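# Place ball in empty post cup, bars into stands

## Task

Take the ball that sits on one of the long bars and set it into the cup of the upright post that currently holds nothing. Then lay both long bars in their forked stands. At the end the remaining ball must rest on its post.

## Robot and tools

Robots: four identical i2rt Big YAM arms, arm1 to arm4. Each has six joints, a five-finger right hand and a wrist camera (arm1_cam_wrist to arm4_cam_wrist). A fixed room camera, cam_high, watches the table. Base feet in the scene frame (metres): arm1 at (+1.454, +0.005, +0.801), facing -x. arm2 at (-0.005, +1.450, +0.826), facing -y. arm3 at (-1.454, -0.001, +0.786), facing +x. arm4 at (-0.004, -1.445, +0.777), facing +y. The hand reaches about 1.07 m from the joint1 axis.

Frames: every pose uses one scene frame. Its origin is on the floor and +z is up. Lengths are in metres and quaternions are ordered w, x, y, z. The hand point sits 0.045 m ahead of the palm. On it, +z runs along the straight fingers, +y leaves the palm face, and +x crosses the palm away from the thumb. Straight fingers extend about 0.06-0.07 m past the point and lie 0.06 m behind it along -y. A wrist bracket on the little-finger side juts up to 0.10 m and can collide with things. With joints 1, 5 and 6 at 0 and the hand level and forward, the palm faces down. Near joint6 = -1.3 the camera is on top and its image is upright.

move: keys arm1, arm2, arm3, arm4 and cameras. Each arm gets its own object; an arm you omit keeps its previous command. Inside an arm's object:
- joints: absolute targets by name, in radians. joint1_rad -2.879..2.879 (yaw about the foot, + is counter-clockwise from above). joint2_rad 0..3.141 (shoulder; + lifts the arm up and forward). joint3_rad 0..3.019 (elbow; + opens it). joint4_rad -1.692..1.57 (hand pitch; + raises the fingers). joint5_rad -1.57..1.57 (sideways swing; + is to the arm's right). joint6_rad -2.094..2.094 (roll; + is clockwise seen from behind the hand). Finger keys hand_little, hand_ring, hand_middle, hand_index and hand_thumb_bend run -1 (curled) to +1 (straight). hand_thumb_turn runs -1 (opposite the fingers) to +1 (beside the palm). hand_force_limit -1..1 maps linearly to about 0-10 N of fingertip stop force (0-15 N for the thumb). hand_speed -0.96..1 sets finger speed; full speed is reached from +0.48.
- target: seven numbers [x, y, z, qw, qx, qy, qz]. This is an absolute pose of the hand point in the scene frame. The hand follows a straight line to it from its current hand_target. When target is used, joints may only carry the hand_ keys.
- speed: top path speed, 0.002-0.5 m/s (default 0.25). Rotation is capped at twice that in rad/s. It is only allowed together with target.
- min_time_s: 0.1-8 s, a floor on how long this arm's joint motions take.
All motions in one call begin together. Hand paths finish together, each lasting 0.5-10 s. Each step is clipped to 100 mm and 20 degrees from the measured pose. Expect errors of a centimetre or more; the hand may overshoot speed or drift, especially near full stretch. Paths do not avoid obstacles or other arms. cameras is a list of names, or ["all"], or []. A call with an unknown key is invalid; an out-of-range number is refused. A refused call, or a stop, cancels the later move, wait and finished_scene calls of that same reply.

wait: seconds 0-10, plus optional cameras. The robots keep their last commands meanwhile. zoom_image: camera name and region [x0, y0, x1, y1] in pixels, at most 504x504; only a camera in the newest images can be zoomed. Images are 672x504, and calibration data is provided for each camera. show_instructions: shows the reference pages. finished_scene: scene = the current scene number, which ends each move result. It cannot be undone, so the goal must already hold without the robots.

Reading results: the line 'move: arm1 done; arm2 time_out' gives each moved arm's worst outcome. joint_status and hand_status words are done, off_target (stopped short and may still push), time_out (the joint keeps a nearby target and keeps pushing; send its reported position to relax it), not_followed (the safety check withheld it and it may retry), and limit_stop_at_motor_heat (resend the target). 'joint command not followed' or 'pose unreachable' means a clearance check blocked the arm. on_its_own lists uncommanded behaviour; 'held at' is the target, not a reading. An arm under 'as last shown' was not commanded and repeats old values. hand is the measured pose; hand_target is where the held joint targets put it. hand_stopped_by gives six words in the order little, ring, middle, index, thumb_bend, thumb_turn: moving, target, force, stalled or fault. The *_load_n values are fingertip forces in N, positive when pushed open; a grip that slips shows only as the load falling to near 0. Joint velocities 'within noise' means the arm is still. Joint torques include gravity; numbers 3 and 4 wrap at ±28 N m. The pictures line names the images in order.

Gripping: a finger motor moves only when its target changes by at least 0.002. It stops at the target or when the load hits hand_force_limit, then locks. To grip gently, use hand_speed -0.94 or lower; -0.8 or faster can overshoot the force several times. To squeeze harder, raise the limit and send a more-closed target. To release, send a more-open one. The thumb turned fully in front (-1) lets the hand wrap objects about 0.035-0.065 m thick, or handles down to about 0.025 m. At the start the force limit is 0 and hand_speed is -0.8.

Avoid: any hard press or hit between two arms, which can end the scene; closing one hand on another's fingers counts as such a press. Do not knock objects off the work area or onto the floor. Avoid dropping parts, releasing moving parts, slamming into fixed or heavy items, and overloading fingers. Long holding, stretched poses or pushing at unreachable poses heat motors. At 85 °C a MOTOR HOT line appears; at 100 °C the arm goes limp for 30-60 s (OVER-TEMPERATURE FAULT). Loose objects may occasionally be nudged by outside pushes.

Each tool is called after "Request:" by a JSON object that holds its "name" and its "arguments", one argument or row to a line.

Reference images:

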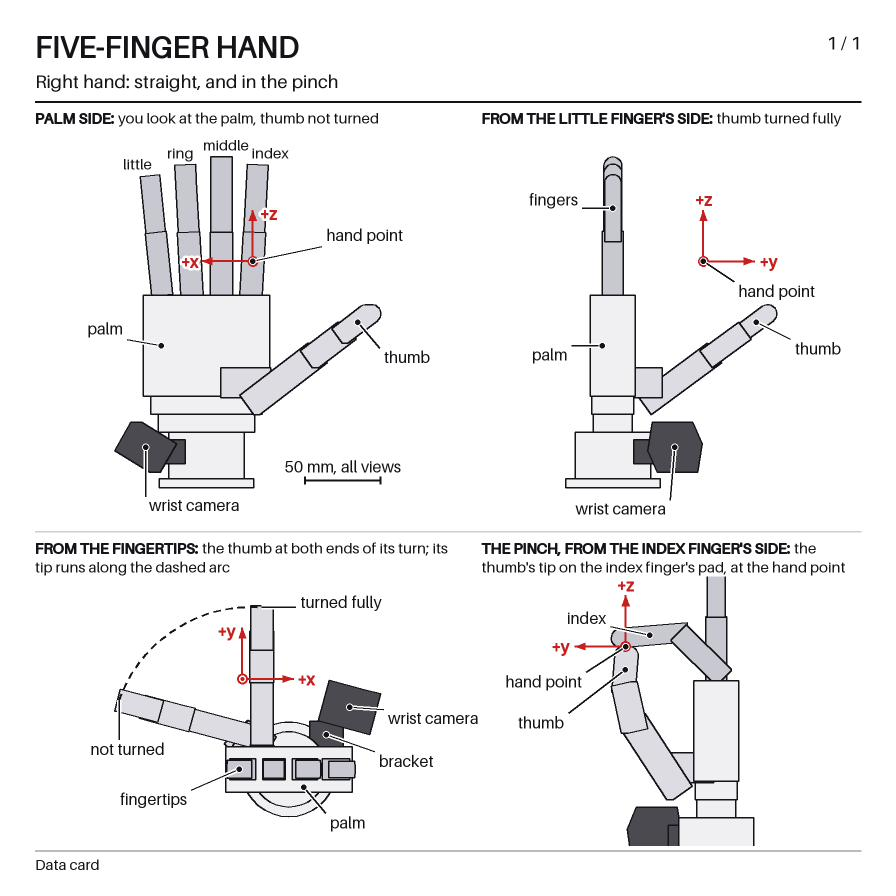

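## Session

Request:
{"name": "move", "arguments": {

}}

Scene clock: 0.00 s.
Joint torques (N m): no reading
Motor temperatures (°C): arm1=[24 25 23 25 24 23] | arm2=[26 26 25 24 24 24] | arm3=[25 26 25 24 22 22] | arm4=[26 26 22 21 24 26]
Heat: arm1: hottest joint2_rad 25 °C; arm2: hottest joint1_rad 26 °C; arm3: hottest joint2_rad 26 °C; arm4: hottest joint1_rad 26 °C.
Joint velocities: within noise
arm1.joint_positions: joint1_rad=+0.176 joint2_rad=+0.614 joint3_rad=+1.336 joint4_rad=-1.459 joint5_rad=+0.188 joint6_rad=-1.426 hand_little=+1.000 hand_ring=+1.000 hand_middle=+1.000 hand_index=+1.000 hand_thumb_turn=+1.000 hand_thumb_bend=+1.000 hand_force_limit=+0.000 hand_speed=-0.800
arm1.joint_status: not commanded
arm1.hand_stopped_by: target,target,target,target,target,target
arm1.little_load_n: 0.0
arm1.ring_load_n: 0.0
arm1.middle_load_n: 0.0
arm1.index_load_n: 0.0
arm1.thumb_bend_load_n: 0.0
arm1.thumb_turn_load_n: 0.0
arm1.hand: x=+1.2385 y=+0.0610 z=+1.2558 quat_wxyz=(+0.410, -0.015, -0.912, -0.007) (m; scene frame)
arm1.hand_target: x=+1.2389 y=+0.0613 z=+1.2667 quat_wxyz=(+0.422, -0.016, -0.906, -0.005) (m; scene frame)
arm1.hand_status: not commanded
arm2.joint_positions: joint1_rad=+0.354 joint2_rad=+0.575 joint3_rad=+1.326 joint4_rad=-1.395 joint5_rad=-0.261 joint6_rad=-1.137 hand_little=+1.000 hand_ring=+1.000 hand_middle=+1.000 hand_index=+1.000 hand_thumb_turn=+1.000 hand_thumb_bend=+1.000 hand_force_limit=+0.000 hand_speed=-0.800
arm2.joint_status: not commanded
arm2.hand_stopped_by: target,target,target,target,target,target
arm2.little_load_n: 0.0
arm2.ring_load_n: 0.0
arm2.middle_load_n: 0.0
arm2.index_load_n: 0.0
arm2.thumb_bend_load_n: 0.0
arm2.thumb_turn_load_n: 0.0
arm2.hand: x=+0.0650 y=+1.2566 z=+1.2737 quat_wxyz=(+0.064, +0.633, -0.623, +0.456) (m; scene frame)
arm2.hand_target: x=+0.0650 y=+1.2563 z=+1.2857 quat_wxyz=(+0.070, +0.630, -0.617, +0.467) (m; scene frame)
arm2.hand_status: not commanded
arm3.joint_positions: joint1_rad=-0.391 joint2_rad=+0.590 joint3_rad=+1.419 joint4_rad=-1.358 joint5_rad=-0.090 joint6_rad=-1.067 hand_little=+1.000 hand_ring=+1.000 hand_middle=+1.000 hand_index=+1.000 hand_thumb_turn=+1.000 hand_thumb_bend=+1.000 hand_force_limit=+0.000 hand_speed=-0.800
arm3.joint_status: not commanded
arm3.hand_stopped_by: target,target,target,target,target,target
arm3.little_load_n: 0.0
arm3.ring_load_n: 0.0
arm3.middle_load_n: 0.0
arm3.index_load_n: 0.0
arm3.thumb_bend_load_n: 0.0
arm3.thumb_turn_load_n: 0.0
arm3.hand: x=-1.2605 y=-0.0981 z=+1.2773 quat_wxyz=(-0.068, +0.797, -0.351, +0.487) (m; scene frame)
arm3.hand_target: x=-1.2616 y=-0.0976 z=+1.2892 quat_wxyz=(-0.068, +0.791, -0.347, +0.500) (m; scene frame)
arm3.hand_status: not commanded
arm4.joint_positions: joint1_rad=-0.320 joint2_rad=+0.623 joint3_rad=+1.355 joint4_rad=-1.396 joint5_rad=+0.178 joint6_rad=-1.238 hand_little=+1.000 hand_ring=+1.000 hand_middle=+1.000 hand_index=+1.000 hand_thumb_turn=+1.000 hand_thumb_bend=+1.000 hand_force_limit=+0.000 hand_speed=-0.800
arm4.joint_status: not commanded
arm4.hand_stopped_by: target,target,target,target,target,target
arm4.little_load_n: 0.5
arm4.ring_load_n: 0.0
arm4.middle_load_n: 0.0
arm4.index_load_n: 0.0
arm4.thumb_bend_load_n: 0.0
arm4.thumb_turn_load_n: 0.0
arm4.hand: x=+0.1513 y=-1.2737 z=+1.2391 quat_wxyz=(-0.243, +0.831, +0.342, +0.364) (m; scene frame)
arm4.hand_target: x=+0.1512 y=-1.2743 z=+1.2499 quat_wxyz=(-0.251, +0.827, +0.339, +0.372) (m; scene frame)
arm4.hand_status: not commanded
pictures: arm1_cam_wrist, arm2_cam_wrist, arm3_cam_wrist, arm4_cam_wrist, cam_high

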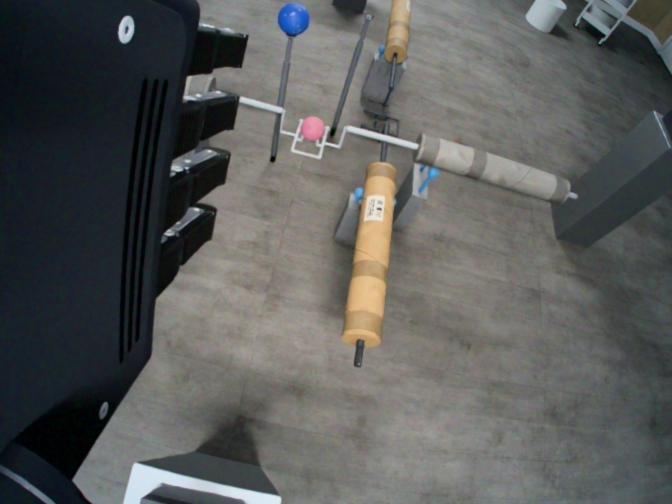

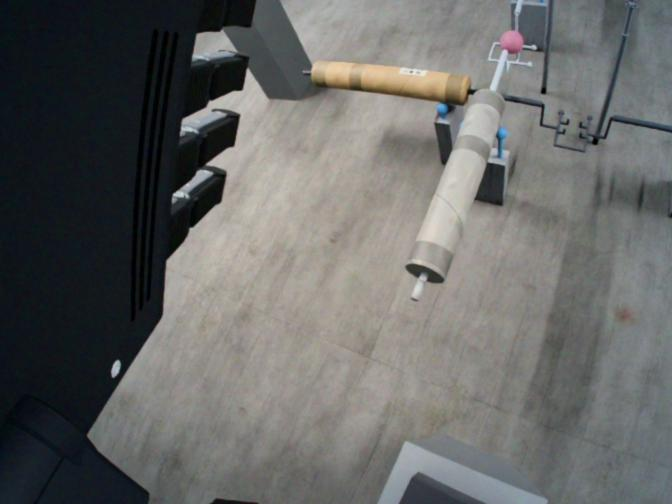

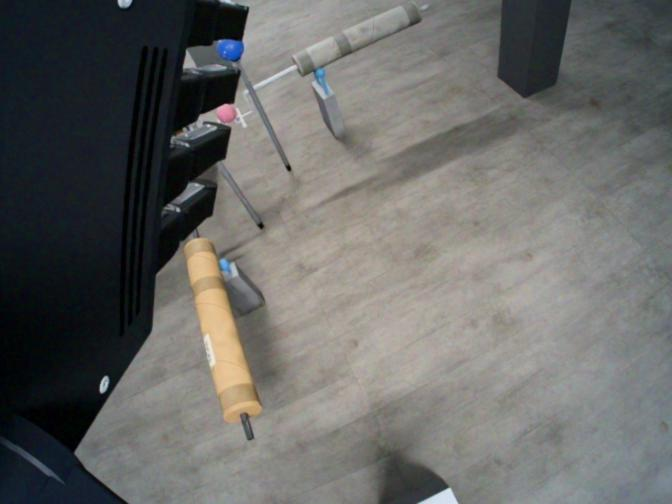

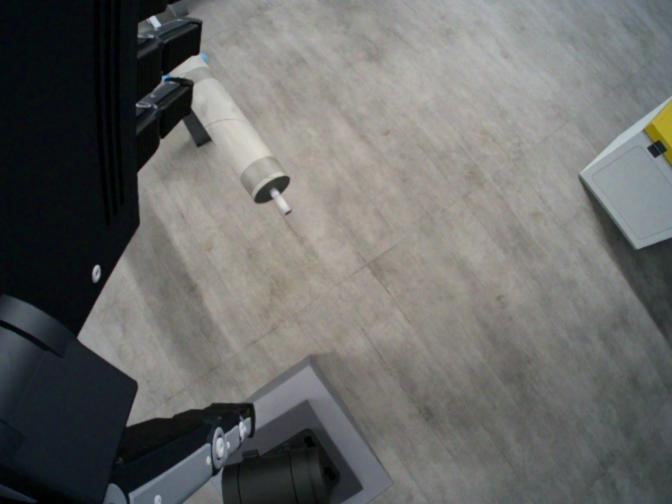

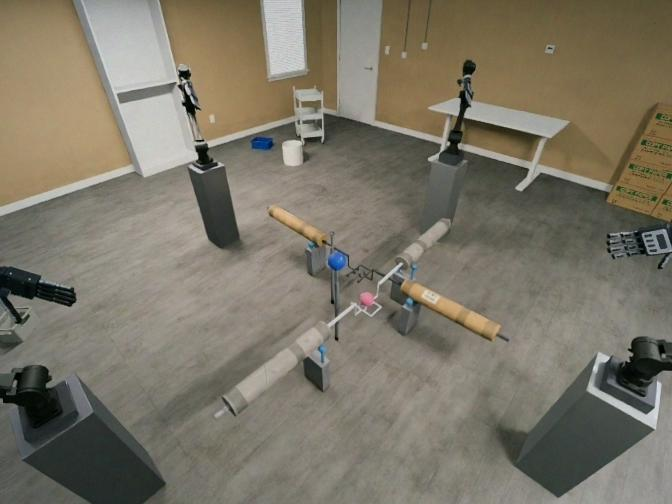

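Request:
{"name": "zoom_image", "arguments": {
  "camera": "cam_high",
  "region": [180, 160, 540, 430]
}}

Request:
{"name": "zoom_image", "arguments": {
  "camera": "cam_high",
  "region": [310, 230, 430, 350]
}}

Request:
{"name": "zoom_image", "arguments": {
  "camera": "arm1_cam_wrist",
  "region": [200, 0, 500, 220]
}}

Request:
{"name": "zoom_image", "arguments": {
  "camera": "arm2_cam_wrist",
  "region": [400, 0, 672, 200]
}}

Request:
{"name": "zoom_image", "arguments": {
  "camera": "arm3_cam_wrist",
  "region": [150, 0, 450, 280]
}}

Scaled by 1.400 from the camera's 672x504 image, which has a finer 960x720 frame.

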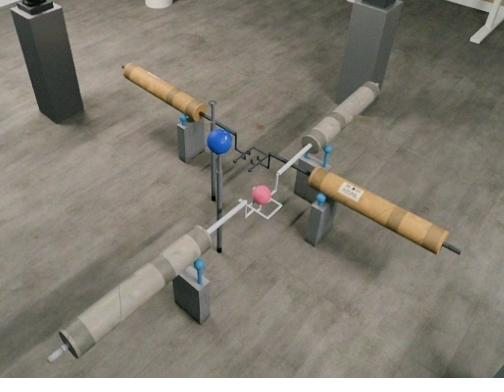

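Scaled by 4.200 from the camera's 672x504 image, which has a finer 960x720 frame.

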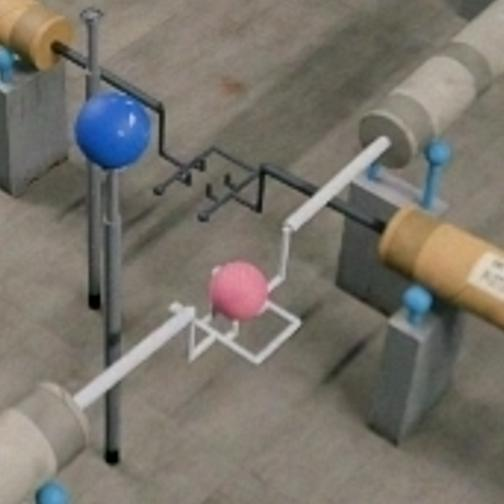

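Scaled by 1.680 from the camera's 672x504 image, which has a finer 960x720 frame.

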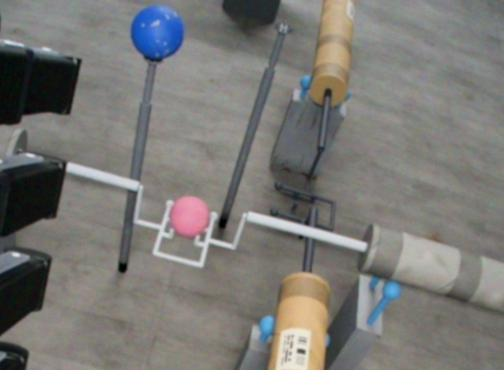

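Scaled by 1.853 from the camera's 672x504 image, which has a finer 960x720 frame.

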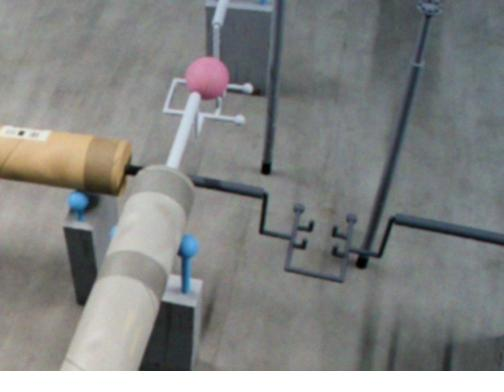

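Scaled by 1.680 from the camera's 672x504 image, which has a finer 960x720 frame.

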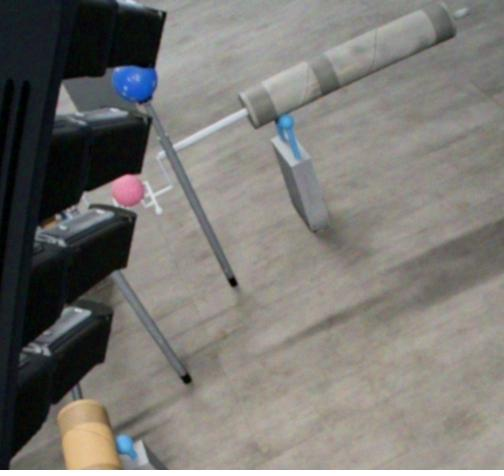

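Request:
{"name": "zoom_image", "arguments": {
  "camera": "arm2_cam_wrist",
  "region": [380, 80, 520, 320]
}}

Request:
{"name": "zoom_image", "arguments": {
  "camera": "arm1_cam_wrist",
  "region": [320, 140, 460, 380]
}}

Request:
{"name": "zoom_image", "arguments": {
  "camera": "cam_high",
  "region": [200, 300, 350, 430]
}}

Request:
{"name": "zoom_image", "arguments": {
  "camera": "cam_high",
  "region": [380, 200, 520, 350]
}}

Scaled by 2.100 from the camera's 672x504 image, which has a finer 960x720 frame.

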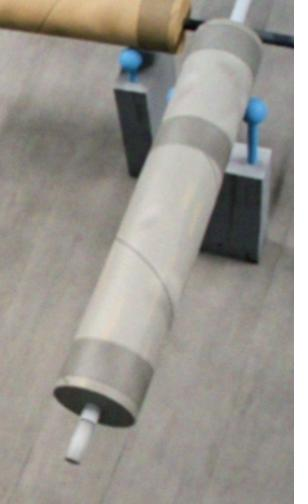

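Scaled by 2.100 from the camera's 672x504 image, which has a finer 960x720 frame.

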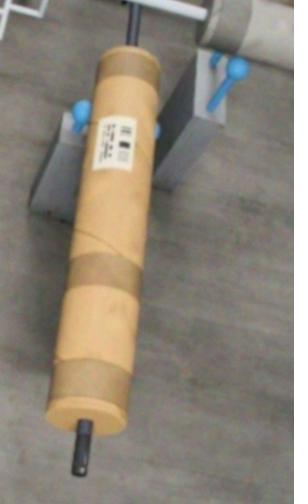

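Scaled by 3.360 from the camera's 672x504 image, which has a finer 960x720 frame.

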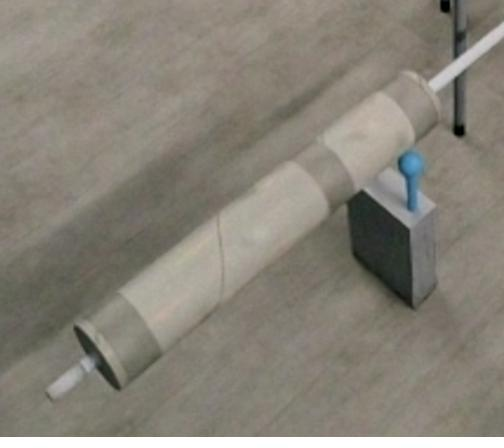

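Scaled by 3.360 from the camera's 672x504 image, which has a finer 960x720 frame.

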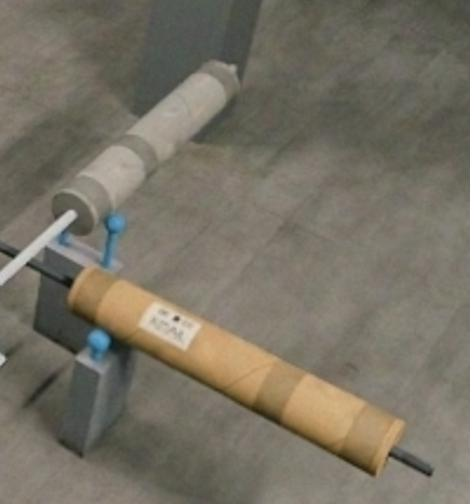

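Request:
{"name": "move", "arguments": {
  "arm2": {"joints": {"joint6_rad": 1.57, "hand_thumb_turn": -1}, "min_time_s": 3},
  "arm4": {"joints": {"joint6_rad": 1.57, "hand_thumb_turn": -1}, "min_time_s": 3}
}}

Scene clock: 163.63 s.
Joint torques (N m): arm1=[-2.02 3.6 10.14 1.83 0.26 -0.1] | arm2=[-0.09 2.84 8.51 2.06 -0.15 0.13] | arm3=[-0.5 2.32 10.07 2.45 0.13 -0.11] | arm4=[0.62 1.38 10.39 2.1 0.04 0.32]
Motor temperatures (°C): arm1=[24 25 34 25 24 22] | arm2=[26 26 35 24 24 23] | arm3=[25 26 35 25 22 22] | arm4=[26 26 31 21 24 26]
Heat: arm1: hottest joint3_rad 34 °C; arm2: hottest joint3_rad 35 °C; arm3: hottest joint3_rad 35 °C; arm4: hottest joint3_rad 31 °C.
move: arm2 done; arm4 done
Joint velocities: within noise
arm1, arm3: as last shown
arm2.joint_positions: joint1_rad=+0.354 joint2_rad=+0.575 joint3_rad=+1.326 joint4_rad=-1.395 joint5_rad=-0.261 joint6_rad=+1.558 hand_little=+1.000 hand_ring=+1.000 hand_middle=+1.000 hand_index=+1.000 hand_thumb_turn=-1.000 hand_thumb_bend=+1.000 hand_force_limit=+0.000 hand_speed=-0.800
arm2.joint_status: all done
arm2.hand_stopped_by: target,target,target,target,target,target
arm2.little_load_n: 0.0
arm2.ring_load_n: 0.0
arm2.middle_load_n: 0.0
arm2.index_load_n: 0.0
arm2.thumb_bend_load_n: 0.0
arm2.thumb_turn_load_n: 0.0
arm2.hand: x=+0.1670 y=+1.2604 z=+1.3573 quat_wxyz=(-0.430, -0.467, -0.755, +0.164) (m; scene frame)
arm2.hand_target: x=+0.1660 y=+1.2618 z=+1.3706 quat_wxyz=(-0.441, -0.467, -0.748, +0.169) (m; scene frame)
arm2.hand_status: not commanded
arm4.joint_positions: joint1_rad=-0.320 joint2_rad=+0.623 joint3_rad=+1.355 joint4_rad=-1.396 joint5_rad=+0.178 joint6_rad=+1.556 hand_little=+1.000 hand_ring=+1.000 hand_middle=+1.000 hand_index=+1.000 hand_thumb_turn=-1.000 hand_thumb_bend=+1.000 hand_force_limit=+0.000 hand_speed=-0.800
arm4.joint_status: all done
arm4.hand_stopped_by: target,target,target,target,target,target
arm4.little_load_n: 0.0
arm4.ring_load_n: 0.0
arm4.middle_load_n: 0.0
arm4.index_load_n: 0.0
arm4.thumb_bend_load_n: 0.0
arm4.thumb_turn_load_n: 0.0
arm4.hand: x=+0.0760 y=-1.1759 z=+1.2890 quat_wxyz=(-0.401, +0.481, -0.759, -0.176) (m; scene frame)
arm4.hand_target: x=+0.0759 y=-1.1774 z=+1.3023 quat_wxyz=(-0.409, +0.472, -0.759, -0.186) (m; scene frame)
arm4.hand_status: not commanded
pictures: none

Request:
{"name": "move", "arguments": {
  "arm2": {"target": [0.284, 1.02, 0.68, 0, 0.7071, 0.7071, 0], "speed": 0.25},
  "arm4": {"target": [0.228, -1.03, 0.68, 0, 0.7071, -0.7071, 0], "speed": 0.25},
  "cameras": ["all"]
}}

Scene clock: 171.83 s.
Joint torques (N m): arm1=[-2.02 3.31 10.21 1.83 0.23 -0.12] | arm2=[0.15 -13.33 6 0.09 -0.11 0.11] | arm3=[-0.73 2.08 10.07 2.43 0.13 -0.11] | arm4=[0.38 -9.93 9.11 0.39 0.02 -0.01]
Motor temperatures (°C): arm1=[24 25 34 25 24 22] | arm2=[26 27 35 24 24 23] | arm3=[25 26 35 25 22 22] | arm4=[26 26 31 21 24 26]
Heat: arm1: hottest joint3_rad 34 °C; arm2: hottest joint3_rad 35 °C; arm3: hottest joint3_rad 35 °C; arm4: hottest joint3_rad 31 °C.
move: arm2 off_target; arm4 off_target
Joint velocities: within noise
arm1, arm3: as last shown
arm2.joint_positions: joint1_rad=+0.549 joint2_rad=+2.023 joint3_rad=+1.015 joint4_rad=-0.581 joint5_rad=+0.010 joint6_rad=+2.071 hand_little=+1.000 hand_ring=+1.000 hand_middle=+1.000 hand_index=+1.000 hand_thumb_turn=-1.000 hand_thumb_bend=+1.000 hand_force_limit=+0.000 hand_speed=-0.800
arm2.joint_status: not commanded
arm2.hand_stopped_by: target,target,target,target,target,target
arm2.little_load_n: 0.0
arm2.ring_load_n: 0.0
arm2.middle_load_n: 0.0
arm2.index_load_n: 0.5
arm2.thumb_bend_load_n: 0.0
arm2.thumb_turn_load_n: 0.0
arm2.hand: x=+0.2772 y=+1.0314 z=+0.6761 quat_wxyz=(+0.007, -0.700, -0.714, -0.002) (m; scene frame)
arm2.hand_target: x=+0.2837 y=+1.0202 z=+0.6802 quat_wxyz=(+0.000, -0.705, -0.709, -0.001) (m; scene frame)
arm2.hand_status: off_target (0.014 m and 1.4 deg from the pose sent, 0.728 m and 60.4 deg at the start; a joint's target at an end of its range on 29 of 117 steps)
arm3.index_load_n: 0.5
arm4.joint_positions: joint1_rad=-0.597 joint2_rad=+1.923 joint3_rad=+1.074 joint4_rad=-0.726 joint5_rad=-0.001 joint6_rad=+0.938 hand_little=+1.000 hand_ring=+1.000 hand_middle=+1.000 hand_index=+1.000 hand_thumb_turn=-1.000 hand_thumb_bend=+1.000 hand_force_limit=+0.000 hand_speed=-0.800
arm4.joint_status: not commanded
arm4.hand_stopped_by: target,target,target,target,target,target
arm4.little_load_n: 0.0
arm4.ring_load_n: 0.0
arm4.middle_load_n: 0.0
arm4.index_load_n: 0.5
arm4.thumb_bend_load_n: -0.5
arm4.thumb_turn_load_n: 0.0
arm4.hand: x=+0.2168 y=-1.0417 z=+0.6783 quat_wxyz=(+0.009, +0.703, -0.712, +0.000) (m; scene frame)
arm4.hand_target: x=+0.2280 y=-1.0303 z=+0.6803 quat_wxyz=(+0.000, +0.707, -0.707, +0.000) (m; scene frame)
arm4.hand_status: off_target (0.016 m and 1.3 deg from the pose sent, 0.644 m and 57.3 deg at the start)
pictures: arm1_cam_wrist, arm2_cam_wrist, arm3_cam_wrist, arm4_cam_wrist, cam_high
camera_calibration:
arm2_cam_wrist: T_world_to_cam=[[0.960205, 0.278105, -0.0257704, -0.532815], [0.262345, -0.866428, 0.424827, 0.545759], [0.0958182, -0.414682, -0.904908, 1.12444], [0, 0, 0, 1]] pos_world=[0.260692, 1.08732, 0.771928]
arm4_cam_wrist: T_world_to_cam=[[-0.972118, -0.227535, 0.0566958, -0.068044], [-0.145807, 0.775886, 0.613793, 0.405196], [-0.183649, 0.588413, -0.787429, 1.29929], [0, 0, 0, 1]] pos_world=[0.231546, -1.09439, 0.778246]

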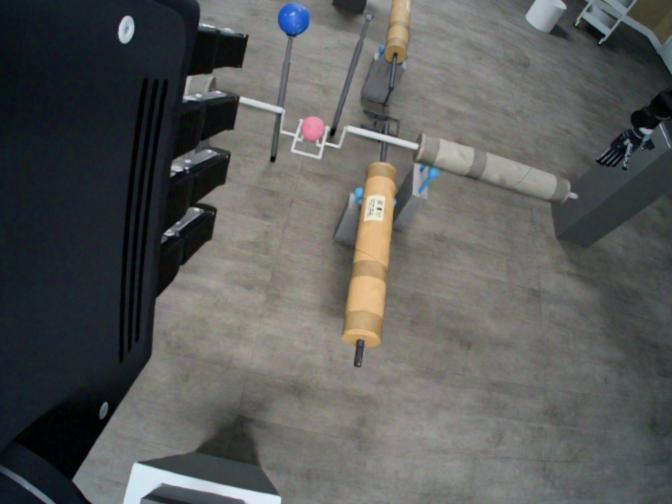

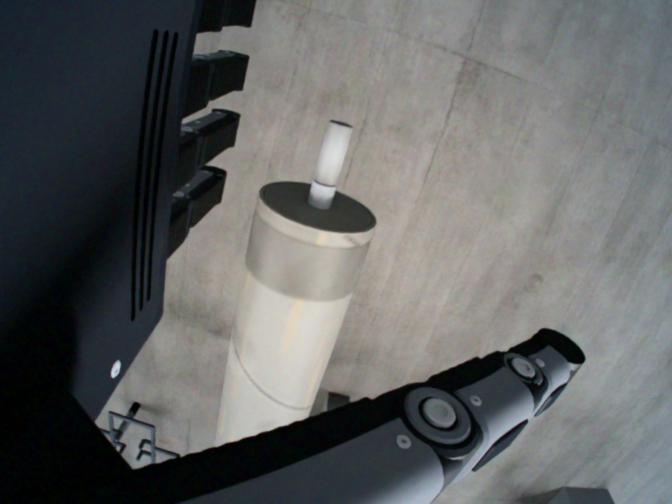

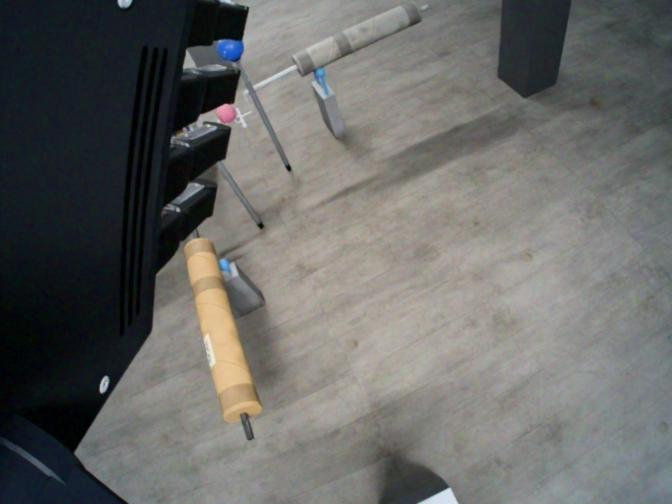

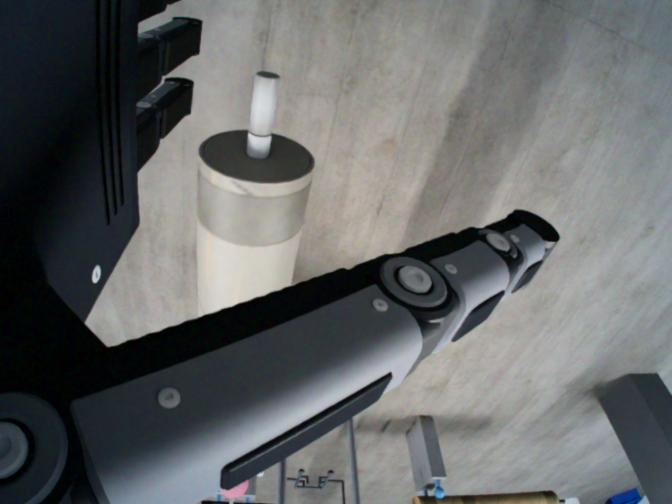

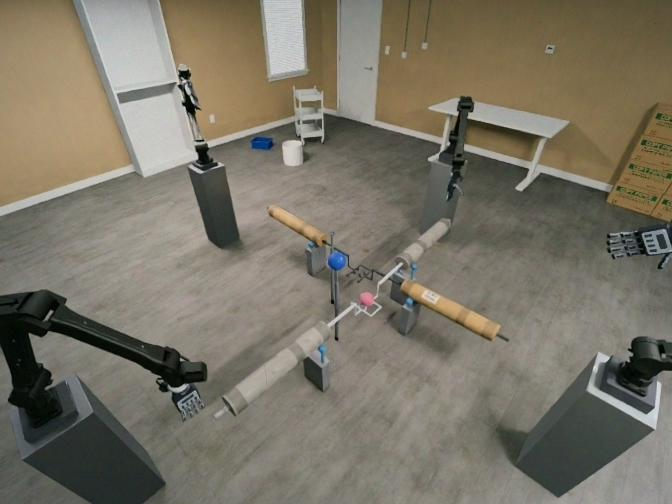

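Request:
{"name": "zoom_image", "arguments": {
  "camera": "arm2_cam_wrist",
  "region": [240, 100, 400, 260]
}}

Request:
{"name": "zoom_image", "arguments": {
  "camera": "arm4_cam_wrist",
  "region": [180, 50, 340, 210]
}}

Scaled by 3.150 from the camera's 672x504 image, which has a finer 960x720 frame.

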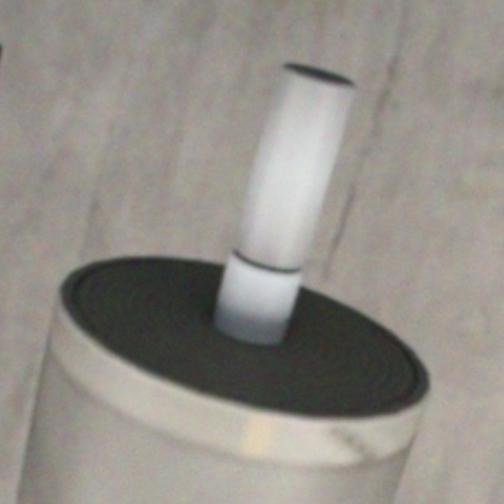

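Scaled by 3.150 from the camera's 672x504 image, which has a finer 960x720 frame.

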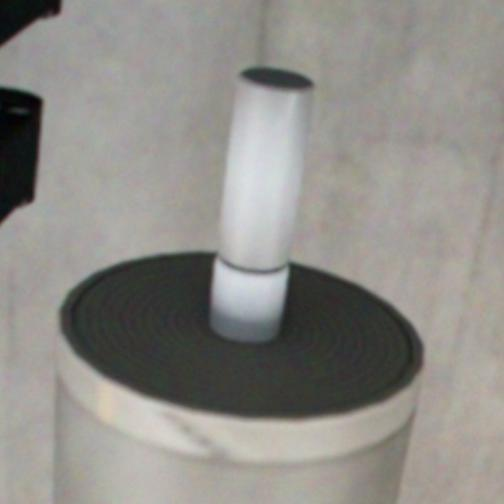

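Request:
{"name": "move", "arguments": {
  "arm2": {"target": [0.3035, 1.008, 0.55, 0, 0.6783, 0.7348, 0], "speed": 0.15},
  "arm4": {"target": [0.231, -0.975, 0.55, 0, 0.7071, -0.7071, 0], "speed": 0.15},
  "cameras": ["arm2_cam_wrist","arm4_cam_wrist"]
}}

Scene clock: 209.40 s.
Joint torques (N m): arm1=[-2.02 3.19 10.19 1.85 0.26 -0.12] | arm2=[0.73 -15.33 4.19 0.81 -0.01 -0.13] | arm3=[-0.67 2.14 10.09 2.43 0.13 -0.09] | arm4=[1.85 -11.87 7.35 0.88 0.02 0.29]
Motor temperatures (°C): arm1=[24 25 34 25 24 22] | arm2=[26 27 32 24 24 23] | arm3=[25 26 36 25 22 22] | arm4=[26 28 29 21 24 26]
Heat: arm1: hottest joint3_rad 34 °C; arm2: hottest joint3_rad 32 °C; arm3: hottest joint3_rad 36 °C; arm4: hottest joint3_rad 29 °C.
move: arm2 off_target; arm4 off_target
Joint velocities: within noise
arm1, arm3: as last shown
arm1.thumb_bend_load_n: -0.5
arm2.joint_positions: joint1_rad=+0.554 joint2_rad=+2.364 joint3_rad=+1.163 joint4_rad=-0.398 joint5_rad=+0.010 joint6_rad=+2.037 hand_little=+1.000 hand_ring=+1.000 hand_middle=+1.000 hand_index=+1.000 hand_thumb_turn=-1.000 hand_thumb_bend=+1.000 hand_force_limit=+0.000 hand_speed=-0.800
arm2.joint_status: not commanded
arm2.hand_stopped_by: target,target,target,target,target,target
arm2.little_load_n: 0.0
arm2.ring_load_n: 0.0
arm2.middle_load_n: 0.0
arm2.index_load_n: 0.0
arm2.thumb_bend_load_n: 0.0
arm2.thumb_turn_load_n: 0.0
arm2.hand: x=+0.2928 y=+1.0164 z=+0.5485 quat_wxyz=(+0.013, -0.686, -0.727, -0.004) (m; scene frame)
arm2.hand_target: x=+0.3033 y=+1.0082 z=+0.5503 quat_wxyz=(+0.000, -0.678, -0.735, +0.000) (m; scene frame)
arm2.hand_status: off_target (0.014 m and 2.0 deg from the pose sent, 0.131 m and 3.6 deg at the start)
arm3.index_load_n: 0.0
arm4.joint_positions: joint1_rad=-0.555 joint2_rad=+2.270 joint3_rad=+1.256 joint4_rad=-0.564 joint5_rad=-0.001 joint6_rad=+0.965 hand_little=+1.000 hand_ring=+1.000 hand_middle=+1.000 hand_index=+1.000 hand_thumb_turn=-1.000 hand_thumb_bend=+1.000 hand_force_limit=+0.000 hand_speed=-0.800
arm4.joint_status: not commanded
arm4.hand_stopped_by: target,target,target,target,target,target
arm4.little_load_n: 0.0
arm4.ring_load_n: 0.0
arm4.middle_load_n: 0.0
arm4.index_load_n: 0.0
arm4.thumb_bend_load_n: 0.0
arm4.thumb_turn_load_n: 0.0
arm4.hand: x=+0.2282 y=-0.9911 z=+0.5543 quat_wxyz=(+0.010, +0.708, -0.707, +0.001) (m; scene frame)
arm4.hand_target: x=+0.2308 y=-0.9754 z=+0.5505 quat_wxyz=(+0.000, +0.707, -0.707, +0.000) (m; scene frame)
arm4.hand_status: off_target (0.017 m and 1.2 deg from the pose sent, 0.145 m and 1.3 deg at the start)
pictures: arm2_cam_wrist, arm4_cam_wrist
camera_calibration:
arm2_cam_wrist: T_world_to_cam=[[0.948247, 0.316342, -0.0274959, -0.581367], [0.298768, -0.859528, 0.414668, 0.570805], [0.107543, -0.401422, -0.909557, 0.986849], [0, 0, 0, 1]] pos_world=[0.274611, 1.07068, 0.644917]
arm4_cam_wrist: T_world_to_cam=[[-0.96875, -0.24105, 0.0584641, -0.0536062], [-0.155952, 0.775218, 0.61214, 0.446232], [-0.192879, 0.583893, -0.788585, 1.17219], [0, 0, 0, 1]] pos_world=[0.24375, -1.04328, 0.654347]

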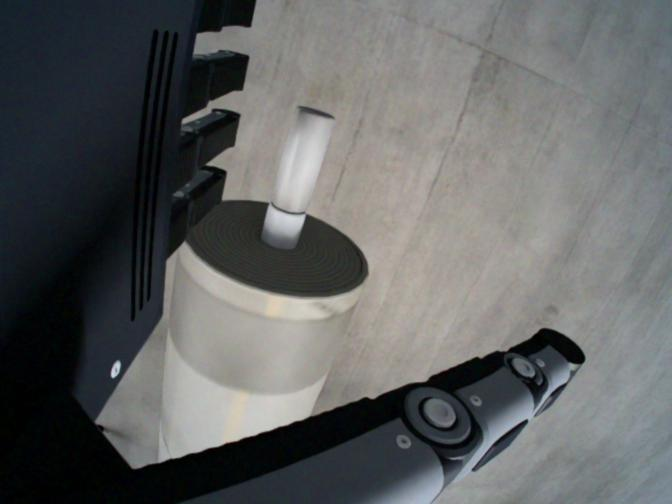

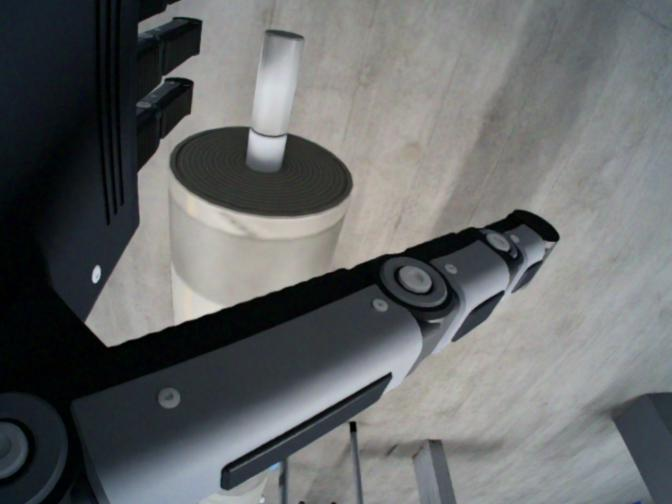

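Request:
{"name": "move", "arguments": {
  "arm2": {"target": [0.3075, 1.005, 0.445, 0, 0.6783, 0.7348, 0], "speed": 0.1},
  "arm4": {"target": [0.2216, -0.960, 0.445, 0, 0.7071, -0.7071, 0], "speed": 0.1},
  "cameras": ["arm2_cam_wrist","arm4_cam_wrist","cam_high"]
}}

Scene clock: 228.87 s.
Joint torques (N m): arm1=[-2.2 3.37 10.24 1.88 0.27 -0.11] | arm2=[0.73 -16.15 3.12 0.77 -0.02 -0.11] | arm3=[-0.56 2.08 10.11 2.41 0.12 -0.12] | arm4=[1.9 -12.69 5.97 0.91 0.03 0.29]
Motor temperatures (°C): arm1=[24 25 35 25 24 22] | arm2=[26 28 31 24 24 23] | arm3=[25 26 36 25 22 22] | arm4=[26 28 29 21 24 26]
Heat: arm1: hottest joint3_rad 35 °C; arm2: hottest joint3_rad 31 °C; arm3: hottest joint3_rad 36 °C; arm4: hottest joint3_rad 29 °C.
move: arm2 off_target; arm4 off_target
Joint velocities: within noise
arm1, arm3: as last shown
arm1.thumb_bend_load_n: 0.0
arm2.joint_positions: joint1_rad=+0.555 joint2_rad=+2.629 joint3_rad=+1.319 joint4_rad=-0.284 joint5_rad=+0.010 joint6_rad=+2.036 hand_little=+1.000 hand_ring=+1.000 hand_middle=+1.000 hand_index=+1.000 hand_thumb_turn=-1.000 hand_thumb_bend=+1.000 hand_force_limit=+0.000 hand_speed=-0.800
arm2.joint_status: not commanded
arm2.hand_stopped_by: target,target,target,target,target,target
arm2.little_load_n: 0.0
arm2.ring_load_n: 0.0
arm2.middle_load_n: 0.0
arm2.index_load_n: 0.0
arm2.thumb_bend_load_n: 0.0
arm2.thumb_turn_load_n: 0.0
arm2.hand: x=+0.2983 y=+1.0103 z=+0.4453 quat_wxyz=(+0.010, -0.686, -0.728, -0.003) (m; scene frame)
arm2.hand_target: x=+0.3074 y=+1.0053 z=+0.4451 quat_wxyz=(+0.000, -0.678, -0.735, +0.000) (m; scene frame)
arm2.hand_status: off_target (0.011 m and 1.7 deg from the pose sent, 0.105 m and 2.0 deg at the start)
arm4.joint_positions: joint1_rad=-0.527 joint2_rad=+2.519 joint3_rad=+1.389 joint4_rad=-0.441 joint5_rad=-0.001 joint6_rad=+0.995 hand_little=+1.000 hand_ring=+1.000 hand_middle=+1.000 hand_index=+1.000 hand_thumb_turn=-1.000 hand_thumb_bend=+1.000 hand_force_limit=+0.000 hand_speed=-0.800
arm4.joint_status: not commanded
arm4.hand_stopped_by: target,target,target,target,target,target
arm4.little_load_n: 0.0
arm4.ring_load_n: 0.0
arm4.middle_load_n: 0.0
arm4.index_load_n: 0.0
arm4.thumb_bend_load_n: 0.0
arm4.thumb_turn_load_n: 0.0
arm4.hand: x=+0.2225 y=-0.9722 z=+0.4521 quat_wxyz=(+0.007, +0.707, -0.707, +0.000) (m; scene frame)
arm4.hand_target: x=+0.2214 y=-0.9601 z=+0.4455 quat_wxyz=(+0.000, +0.707, -0.707, +0.000) (m; scene frame)
arm4.hand_status: off_target (0.014 m and 0.9 deg from the pose sent, 0.114 m and 1.2 deg at the start)
pictures: arm2_cam_wrist, arm4_cam_wrist, cam_high
camera_calibration:
arm2_cam_wrist: T_world_to_cam=[[0.947861, 0.317594, -0.0263357, -0.589198], [0.298826, -0.857045, 0.419734, 0.60185], [0.110734, -0.405719, -0.907265, 0.892304], [0, 0, 0, 1]] pos_world=[0.279821, 1.06496, 0.541422]
arm4_cam_wrist: T_world_to_cam=[[-0.969192, -0.240278, 0.0541639, -0.0457227], [-0.157126, 0.772487, 0.615285, 0.489457], [-0.18968, 0.587818, -0.786442, 1.08161], [0, 0, 0, 1]] pos_world=[0.237753, -1.02488, 0.551946]

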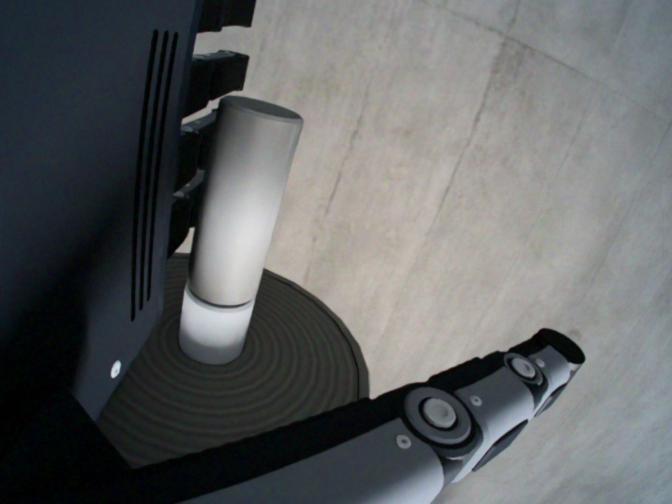

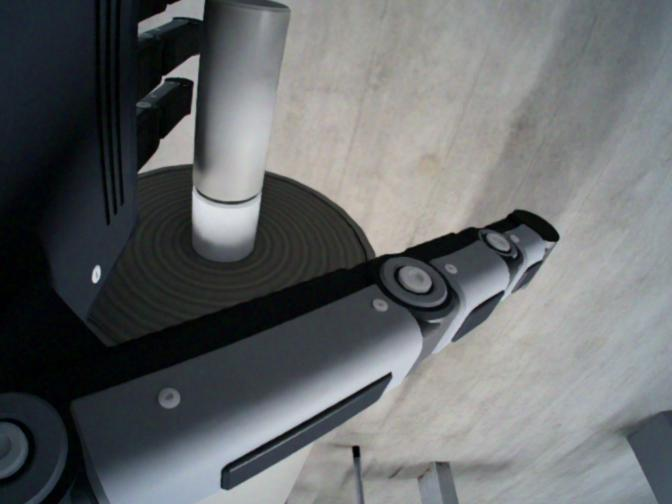

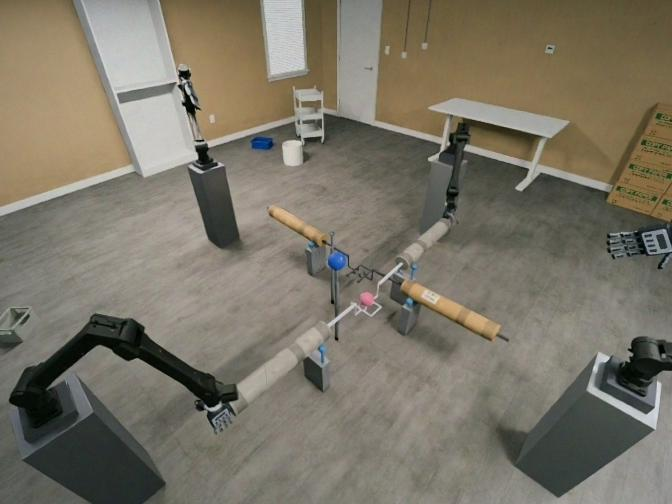

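Request:
{"name": "move", "arguments": {
  "arm2": {"target": [0.3060, 1.006, 0.435, 0, 0.6783, 0.7348, 0], "speed": 0.06},
  "arm4": {"target": [0.2190, -0.961, 0.430, 0, 0.7071, -0.7071, 0], "speed": 0.06},
  "cameras": ["arm2_cam_wrist","arm4_cam_wrist"]
}}

Scene clock: 242.00 s.
Joint torques (N m): arm1=[-2.2 3.14 10.25 1.84 0.25 -0.13] | arm2=[0.56 -15.91 3.14 0.79 -0.01 -0.11] | arm3=[-0.62 2.2 10.04 2.51 0.12 -0.11] | arm4=[1.9 -12.57 5.81 0.95 0.02 0.29]
Motor temperatures (°C): arm1=[24 25 35 25 24 22] | arm2=[26 29 30 24 24 23] | arm3=[25 26 36 25 22 22] | arm4=[26 28 28 21 24 26]
Heat: arm1: hottest joint3_rad 35 °C; arm2: hottest joint3_rad 30 °C; arm3: hottest joint3_rad 36 °C; arm4: hottest joint2_rad 28 °C.
move: arm2 done; arm4 off_target
Joint velocities: within noise
arm1, arm3: as last shown
arm2.joint_positions: joint1_rad=+0.555 joint2_rad=+2.650 joint3_rad=+1.330 joint4_rad=-0.272 joint5_rad=+0.010 joint6_rad=+2.036 hand_little=+1.000 hand_ring=+1.000 hand_middle=+1.000 hand_index=+1.000 hand_thumb_turn=-1.000 hand_thumb_bend=+1.000 hand_force_limit=+0.000 hand_speed=-0.800
arm2.joint_status: not commanded
arm2.hand_stopped_by: target,target,target,target,target,target
arm2.little_load_n: 0.0
arm2.ring_load_n: 0.0
arm2.middle_load_n: 0.0
arm2.index_load_n: 0.0
arm2.thumb_bend_load_n: 0.0
arm2.thumb_turn_load_n: 0.0
arm2.hand: x=+0.2979 y=+1.0112 z=+0.4367 quat_wxyz=(+0.009, -0.686, -0.728, -0.003) (m; scene frame)
arm2.hand_target: x=+0.3059 y=+1.0062 z=+0.4352 quat_wxyz=(+0.000, -0.678, -0.735, +0.000) (m; scene frame)
arm2.hand_status: done (0.010 m and 1.6 deg from the pose sent, 0.014 m and 1.7 deg at the start)
arm4.joint_positions: joint1_rad=-0.524 joint2_rad=+2.551 joint3_rad=+1.401 joint4_rad=-0.422 joint5_rad=+0.000 joint6_rad=+0.998 hand_little=+1.000 hand_ring=+1.000 hand_middle=+1.000 hand_index=+1.000 hand_thumb_turn=-1.000 hand_thumb_bend=+1.000 hand_force_limit=+0.000 hand_speed=-0.800
arm4.joint_status: not commanded
arm4.hand_stopped_by: target,target,target,target,target,target
arm4.little_load_n: 0.0
arm4.ring_load_n: 0.0
arm4.middle_load_n: 0.0
arm4.index_load_n: 0.0
arm4.thumb_bend_load_n: 0.0
arm4.thumb_turn_load_n: 0.0
arm4.hand: x=+0.2204 y=-0.9731 z=+0.4379 quat_wxyz=(+0.007, +0.707, -0.707, +0.001) (m; scene frame)
arm4.hand_target: x=+0.2187 y=-0.9614 z=+0.4304 quat_wxyz=(+0.000, +0.707, -0.707, +0.000) (m; scene frame)
arm4.hand_status: off_target (0.014 m and 0.9 deg from the pose sent, 0.025 m and 0.9 deg at the start)
pictures: arm2_cam_wrist, arm4_cam_wrist
camera_calibration:
arm2_cam_wrist: T_world_to_cam=[[0.947868, 0.317591, -0.0261398, -0.589375], [0.298619, -0.856613, 0.420763, 0.605553], [0.111239, -0.406634, -0.906794, 0.885454], [0, 0, 0, 1]] pos_world=[0.279323, 1.06596, 0.532724]
arm4_cam_wrist: T_world_to_cam=[[-0.969215, -0.240251, 0.053867, -0.0471082], [-0.157341, 0.77264, 0.615037, 0.498885], [-0.189383, 0.587628, -0.786656, 1.07041], [0, 0, 0, 1]] pos_world=[0.235554, -1.02578, 0.537747]

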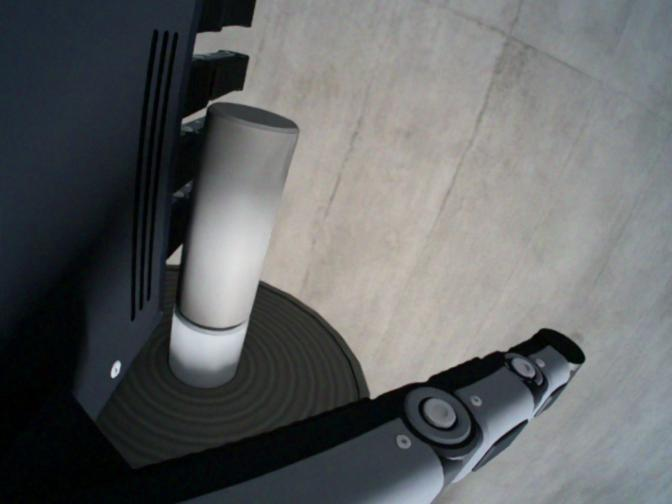

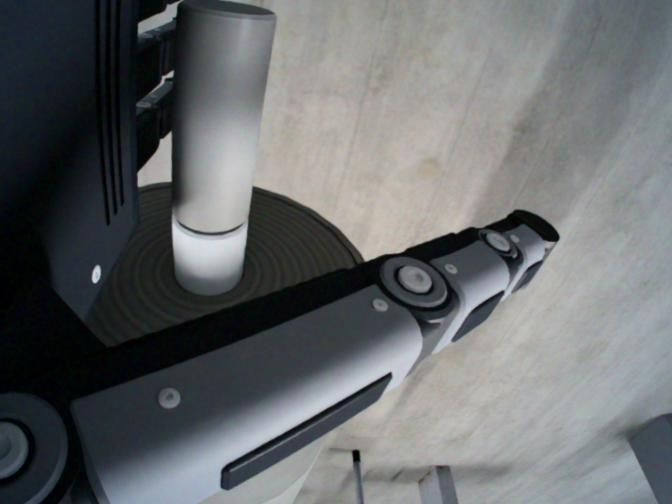

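Request:
{"name": "move", "arguments": {
  "arm2": {"joints": {"hand_little": 0.0, "hand_ring": 0.0, "hand_middle": 0.0, "hand_index": 0.0, "hand_thumb_bend": 0.4}},
  "arm4": {"joints": {"hand_little": 0.0, "hand_ring": 0.0, "hand_middle": 0.0, "hand_index": 0.0, "hand_thumb_bend": 0.4}}
}}

Request:
{"name": "move", "arguments": {
  "arm2": {"joints": {"hand_little": -1.0, "hand_ring": -1.0, "hand_middle": -1.0, "hand_index": -1.0, "hand_speed": -0.93, "hand_force_limit": -0.4}},
  "arm4": {"joints": {"hand_little": -1.0, "hand_ring": -1.0, "hand_middle": -1.0, "hand_index": -1.0, "hand_speed": -0.93, "hand_force_limit": -0.4}},
  "cameras": ["arm2_cam_wrist","arm4_cam_wrist"]
}}

Scene clock: 249.87 s.
Joint torques (N m): arm1=[-2.14 3.55 10.24 1.87 0.26 -0.12] | arm2=[0.56 -15.97 3.15 0.81 -0.03 -0.12] | arm3=[-1.03 2.14 10.04 2.4 0.12 -0.08] | arm4=[1.9 -12.57 5.79 0.92 0 0.29]
Motor temperatures (°C): arm1=[24 25 35 25 24 22] | arm2=[26 29 30 24 24 23] | arm3=[25 26 37 25 22 22] | arm4=[26 28 28 21 24 26]
Heat: arm1: hottest joint3_rad 35 °C; arm2: hottest joint3_rad 30 °C; arm3: hottest joint3_rad 37 °C; arm4: hottest joint2_rad 28 °C.
move: arm2 done; arm4 done
Joint velocities: within noise
arm1, arm3: as last shown
arm2.joint_positions: joint1_rad=+0.555 joint2_rad=+2.650 joint3_rad=+1.330 joint4_rad=-0.272 joint5_rad=+0.010 joint6_rad=+2.036 hand_little=+0.000 hand_ring=+0.000 hand_middle=+0.000 hand_index=+0.000 hand_thumb_turn=-1.000 hand_thumb_bend=+0.400 hand_force_limit=+0.000 hand_speed=-0.800
arm2.joint_status: all done
arm2.hand_stopped_by: target,target,target,target,target,target
arm2.little_load_n: -0.5
arm2.ring_load_n: 0.0
arm2.middle_load_n: 0.0
arm2.index_load_n: 0.0
arm2.thumb_bend_load_n: 0.0
arm2.thumb_turn_load_n: 0.0
arm2.hand: x=+0.2979 y=+1.0112 z=+0.4367 quat_wxyz=(+0.009, -0.685, -0.728, -0.003) (m; scene frame)
arm2.hand_target: x=+0.3059 y=+1.0062 z=+0.4352 quat_wxyz=(+0.000, -0.678, -0.735, +0.000) (m; scene frame)
arm2.hand_status: not commanded
arm3.middle_load_n: -0.5
arm4.joint_positions: joint1_rad=-0.524 joint2_rad=+2.551 joint3_rad=+1.401 joint4_rad=-0.422 joint5_rad=+0.000 joint6_rad=+0.999 hand_little=+0.000 hand_ring=+0.000 hand_middle=+0.000 hand_index=+0.000 hand_thumb_turn=-1.000 hand_thumb_bend=+0.400 hand_force_limit=+0.000 hand_speed=-0.800
arm4.joint_status: all done
arm4.hand_stopped_by: target,target,target,target,target,target
arm4.little_load_n: 0.0
arm4.ring_load_n: 0.0
arm4.middle_load_n: 0.0
arm4.index_load_n: 0.0
arm4.thumb_bend_load_n: 0.0
arm4.thumb_turn_load_n: 0.0
arm4.hand: x=+0.2205 y=-0.9728 z=+0.4379 quat_wxyz=(+0.007, +0.707, -0.707, +0.001) (m; scene frame)
arm4.hand_target: x=+0.2188 y=-0.9613 z=+0.4304 quat_wxyz=(+0.000, +0.707, -0.707, +0.000) (m; scene frame)
arm4.hand_status: not commanded
pictures: none

Scene clock: 255.43 s.
Joint torques (N m): arm1=[-2.02 3.19 10.3 1.88 0.26 -0.11] | arm2=[0.62 -17.38 2.56 0.47 -0.26 -0.11] | arm3=[-0.67 2.26 10.09 2.4 0.13 -0.1] | arm4=[1.61 -13.74 5.49 0.5 -0.1 0.22]
Motor temperatures (°C): arm1=[24 25 35 25 24 22] | arm2=[26 30 30 24 24 23] | arm3=[25 26 37 25 22 22] | arm4=[26 28 28 21 24 26]
Heat: arm1: hottest joint3_rad 35 °C; arm2: hottest joint2_rad 30 °C; arm3: hottest joint3_rad 37 °C; arm4: hottest joint2_rad 28 °C.
move: arm2 off_target; arm4 off_target
Joint velocities: within noise
arm1, arm3: as last shown
arm2.joint_positions: joint1_rad=+0.555 joint2_rad=+2.670 joint3_rad=+1.336 joint4_rad=-0.264 joint5_rad=+0.017 joint6_rad=+2.036 hand_little=-1.000 hand_ring=-0.957 hand_middle=-0.366 hand_index=-0.999 hand_thumb_turn=-1.000 hand_thumb_bend=+0.400 hand_force_limit=-0.400 hand_speed=-0.930
arm2.joint_status: hand_ring off_target (ended at -0.957, target -1.000); hand_middle off_target (ended at -0.366, target -1.000); the others done
arm2.hand_stopped_by: target,force,force,target,target,target
arm2.little_load_n: 0.0
arm2.ring_load_n: 1.5
arm2.middle_load_n: 3.5
arm2.index_load_n: 1.5
arm2.thumb_bend_load_n: 1.5
arm2.thumb_turn_load_n: 0.0
arm2.hand: x=+0.2948 y=+1.0142 z=+0.4277 quat_wxyz=(+0.013, -0.685, -0.728, -0.001) (m; scene frame)
arm2.hand_target: x=+0.3060 y=+1.0061 z=+0.4352 quat_wxyz=(+0.000, -0.678, -0.735, +0.000) (m; scene frame)
arm2.hand_status: not commanded
arm3.middle_load_n: 0.0
arm4.joint_positions: joint1_rad=-0.521 joint2_rad=+2.569 joint3_rad=+1.402 joint4_rad=-0.411 joint5_rad=+0.003 joint6_rad=+1.005 hand_little=-1.000 hand_ring=-0.999 hand_middle=-0.366 hand_index=-0.865 hand_thumb_turn=-1.000 hand_thumb_bend=+0.400 hand_force_limit=-0.400 hand_speed=-0.930
arm4.joint_status: hand_middle off_target (ended at -0.366, target -1.000); hand_index off_target (ended at -0.865, target -1.000); the others done
arm4.hand_stopped_by: target,target,force,force,target,target
arm4.little_load_n: 0.0
arm4.ring_load_n: 3.0
arm4.middle_load_n: 4.0
arm4.index_load_n: 0.0
arm4.thumb_bend_load_n: 1.5
arm4.thumb_turn_load_n: 0.0
arm4.hand: x=+0.2169 y=-0.9762 z=+0.4287 quat_wxyz=(+0.010, +0.706, -0.708, +0.003) (m; scene frame)
arm4.hand_target: x=+0.2187 y=-0.9613 z=+0.4305 quat_wxyz=(+0.000, +0.707, -0.707, +0.000) (m; scene frame)
arm4.hand_status: not commanded
pictures: arm2_cam_wrist, arm4_cam_wrist
camera_calibration:
arm2_cam_wrist: T_world_to_cam=[[0.947446, 0.318155, -0.0335094, -0.58495], [0.302544, -0.857025, 0.417104, 0.61371], [0.103986, -0.405322, -0.908241, 0.880273], [0, 0, 0, 1]] pos_world=[0.276999, 1.06886, 0.523917]
arm4_cam_wrist: T_world_to_cam=[[-0.969993, -0.236618, 0.0559055, -0.0478905], [-0.154409, 0.777134, 0.610099, 0.51222], [-0.187806, 0.58316, -0.79035, 1.06127], [0, 0, 0, 1]] pos_world=[0.231952, -1.02829, 0.528949]

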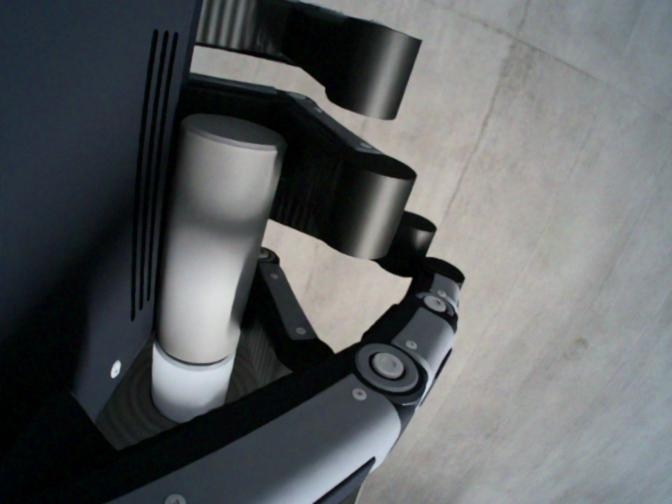

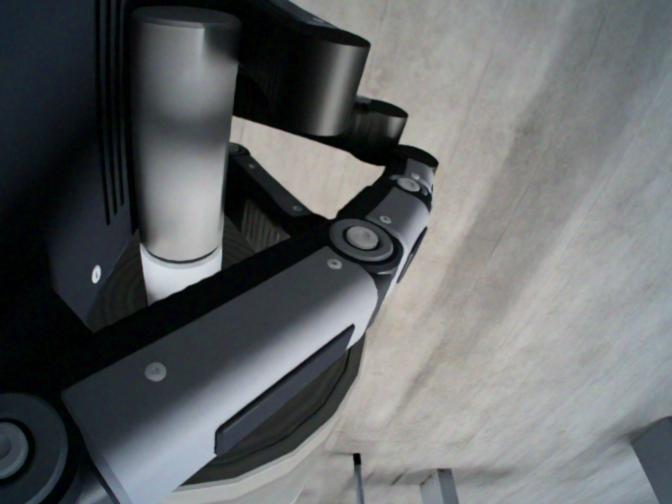

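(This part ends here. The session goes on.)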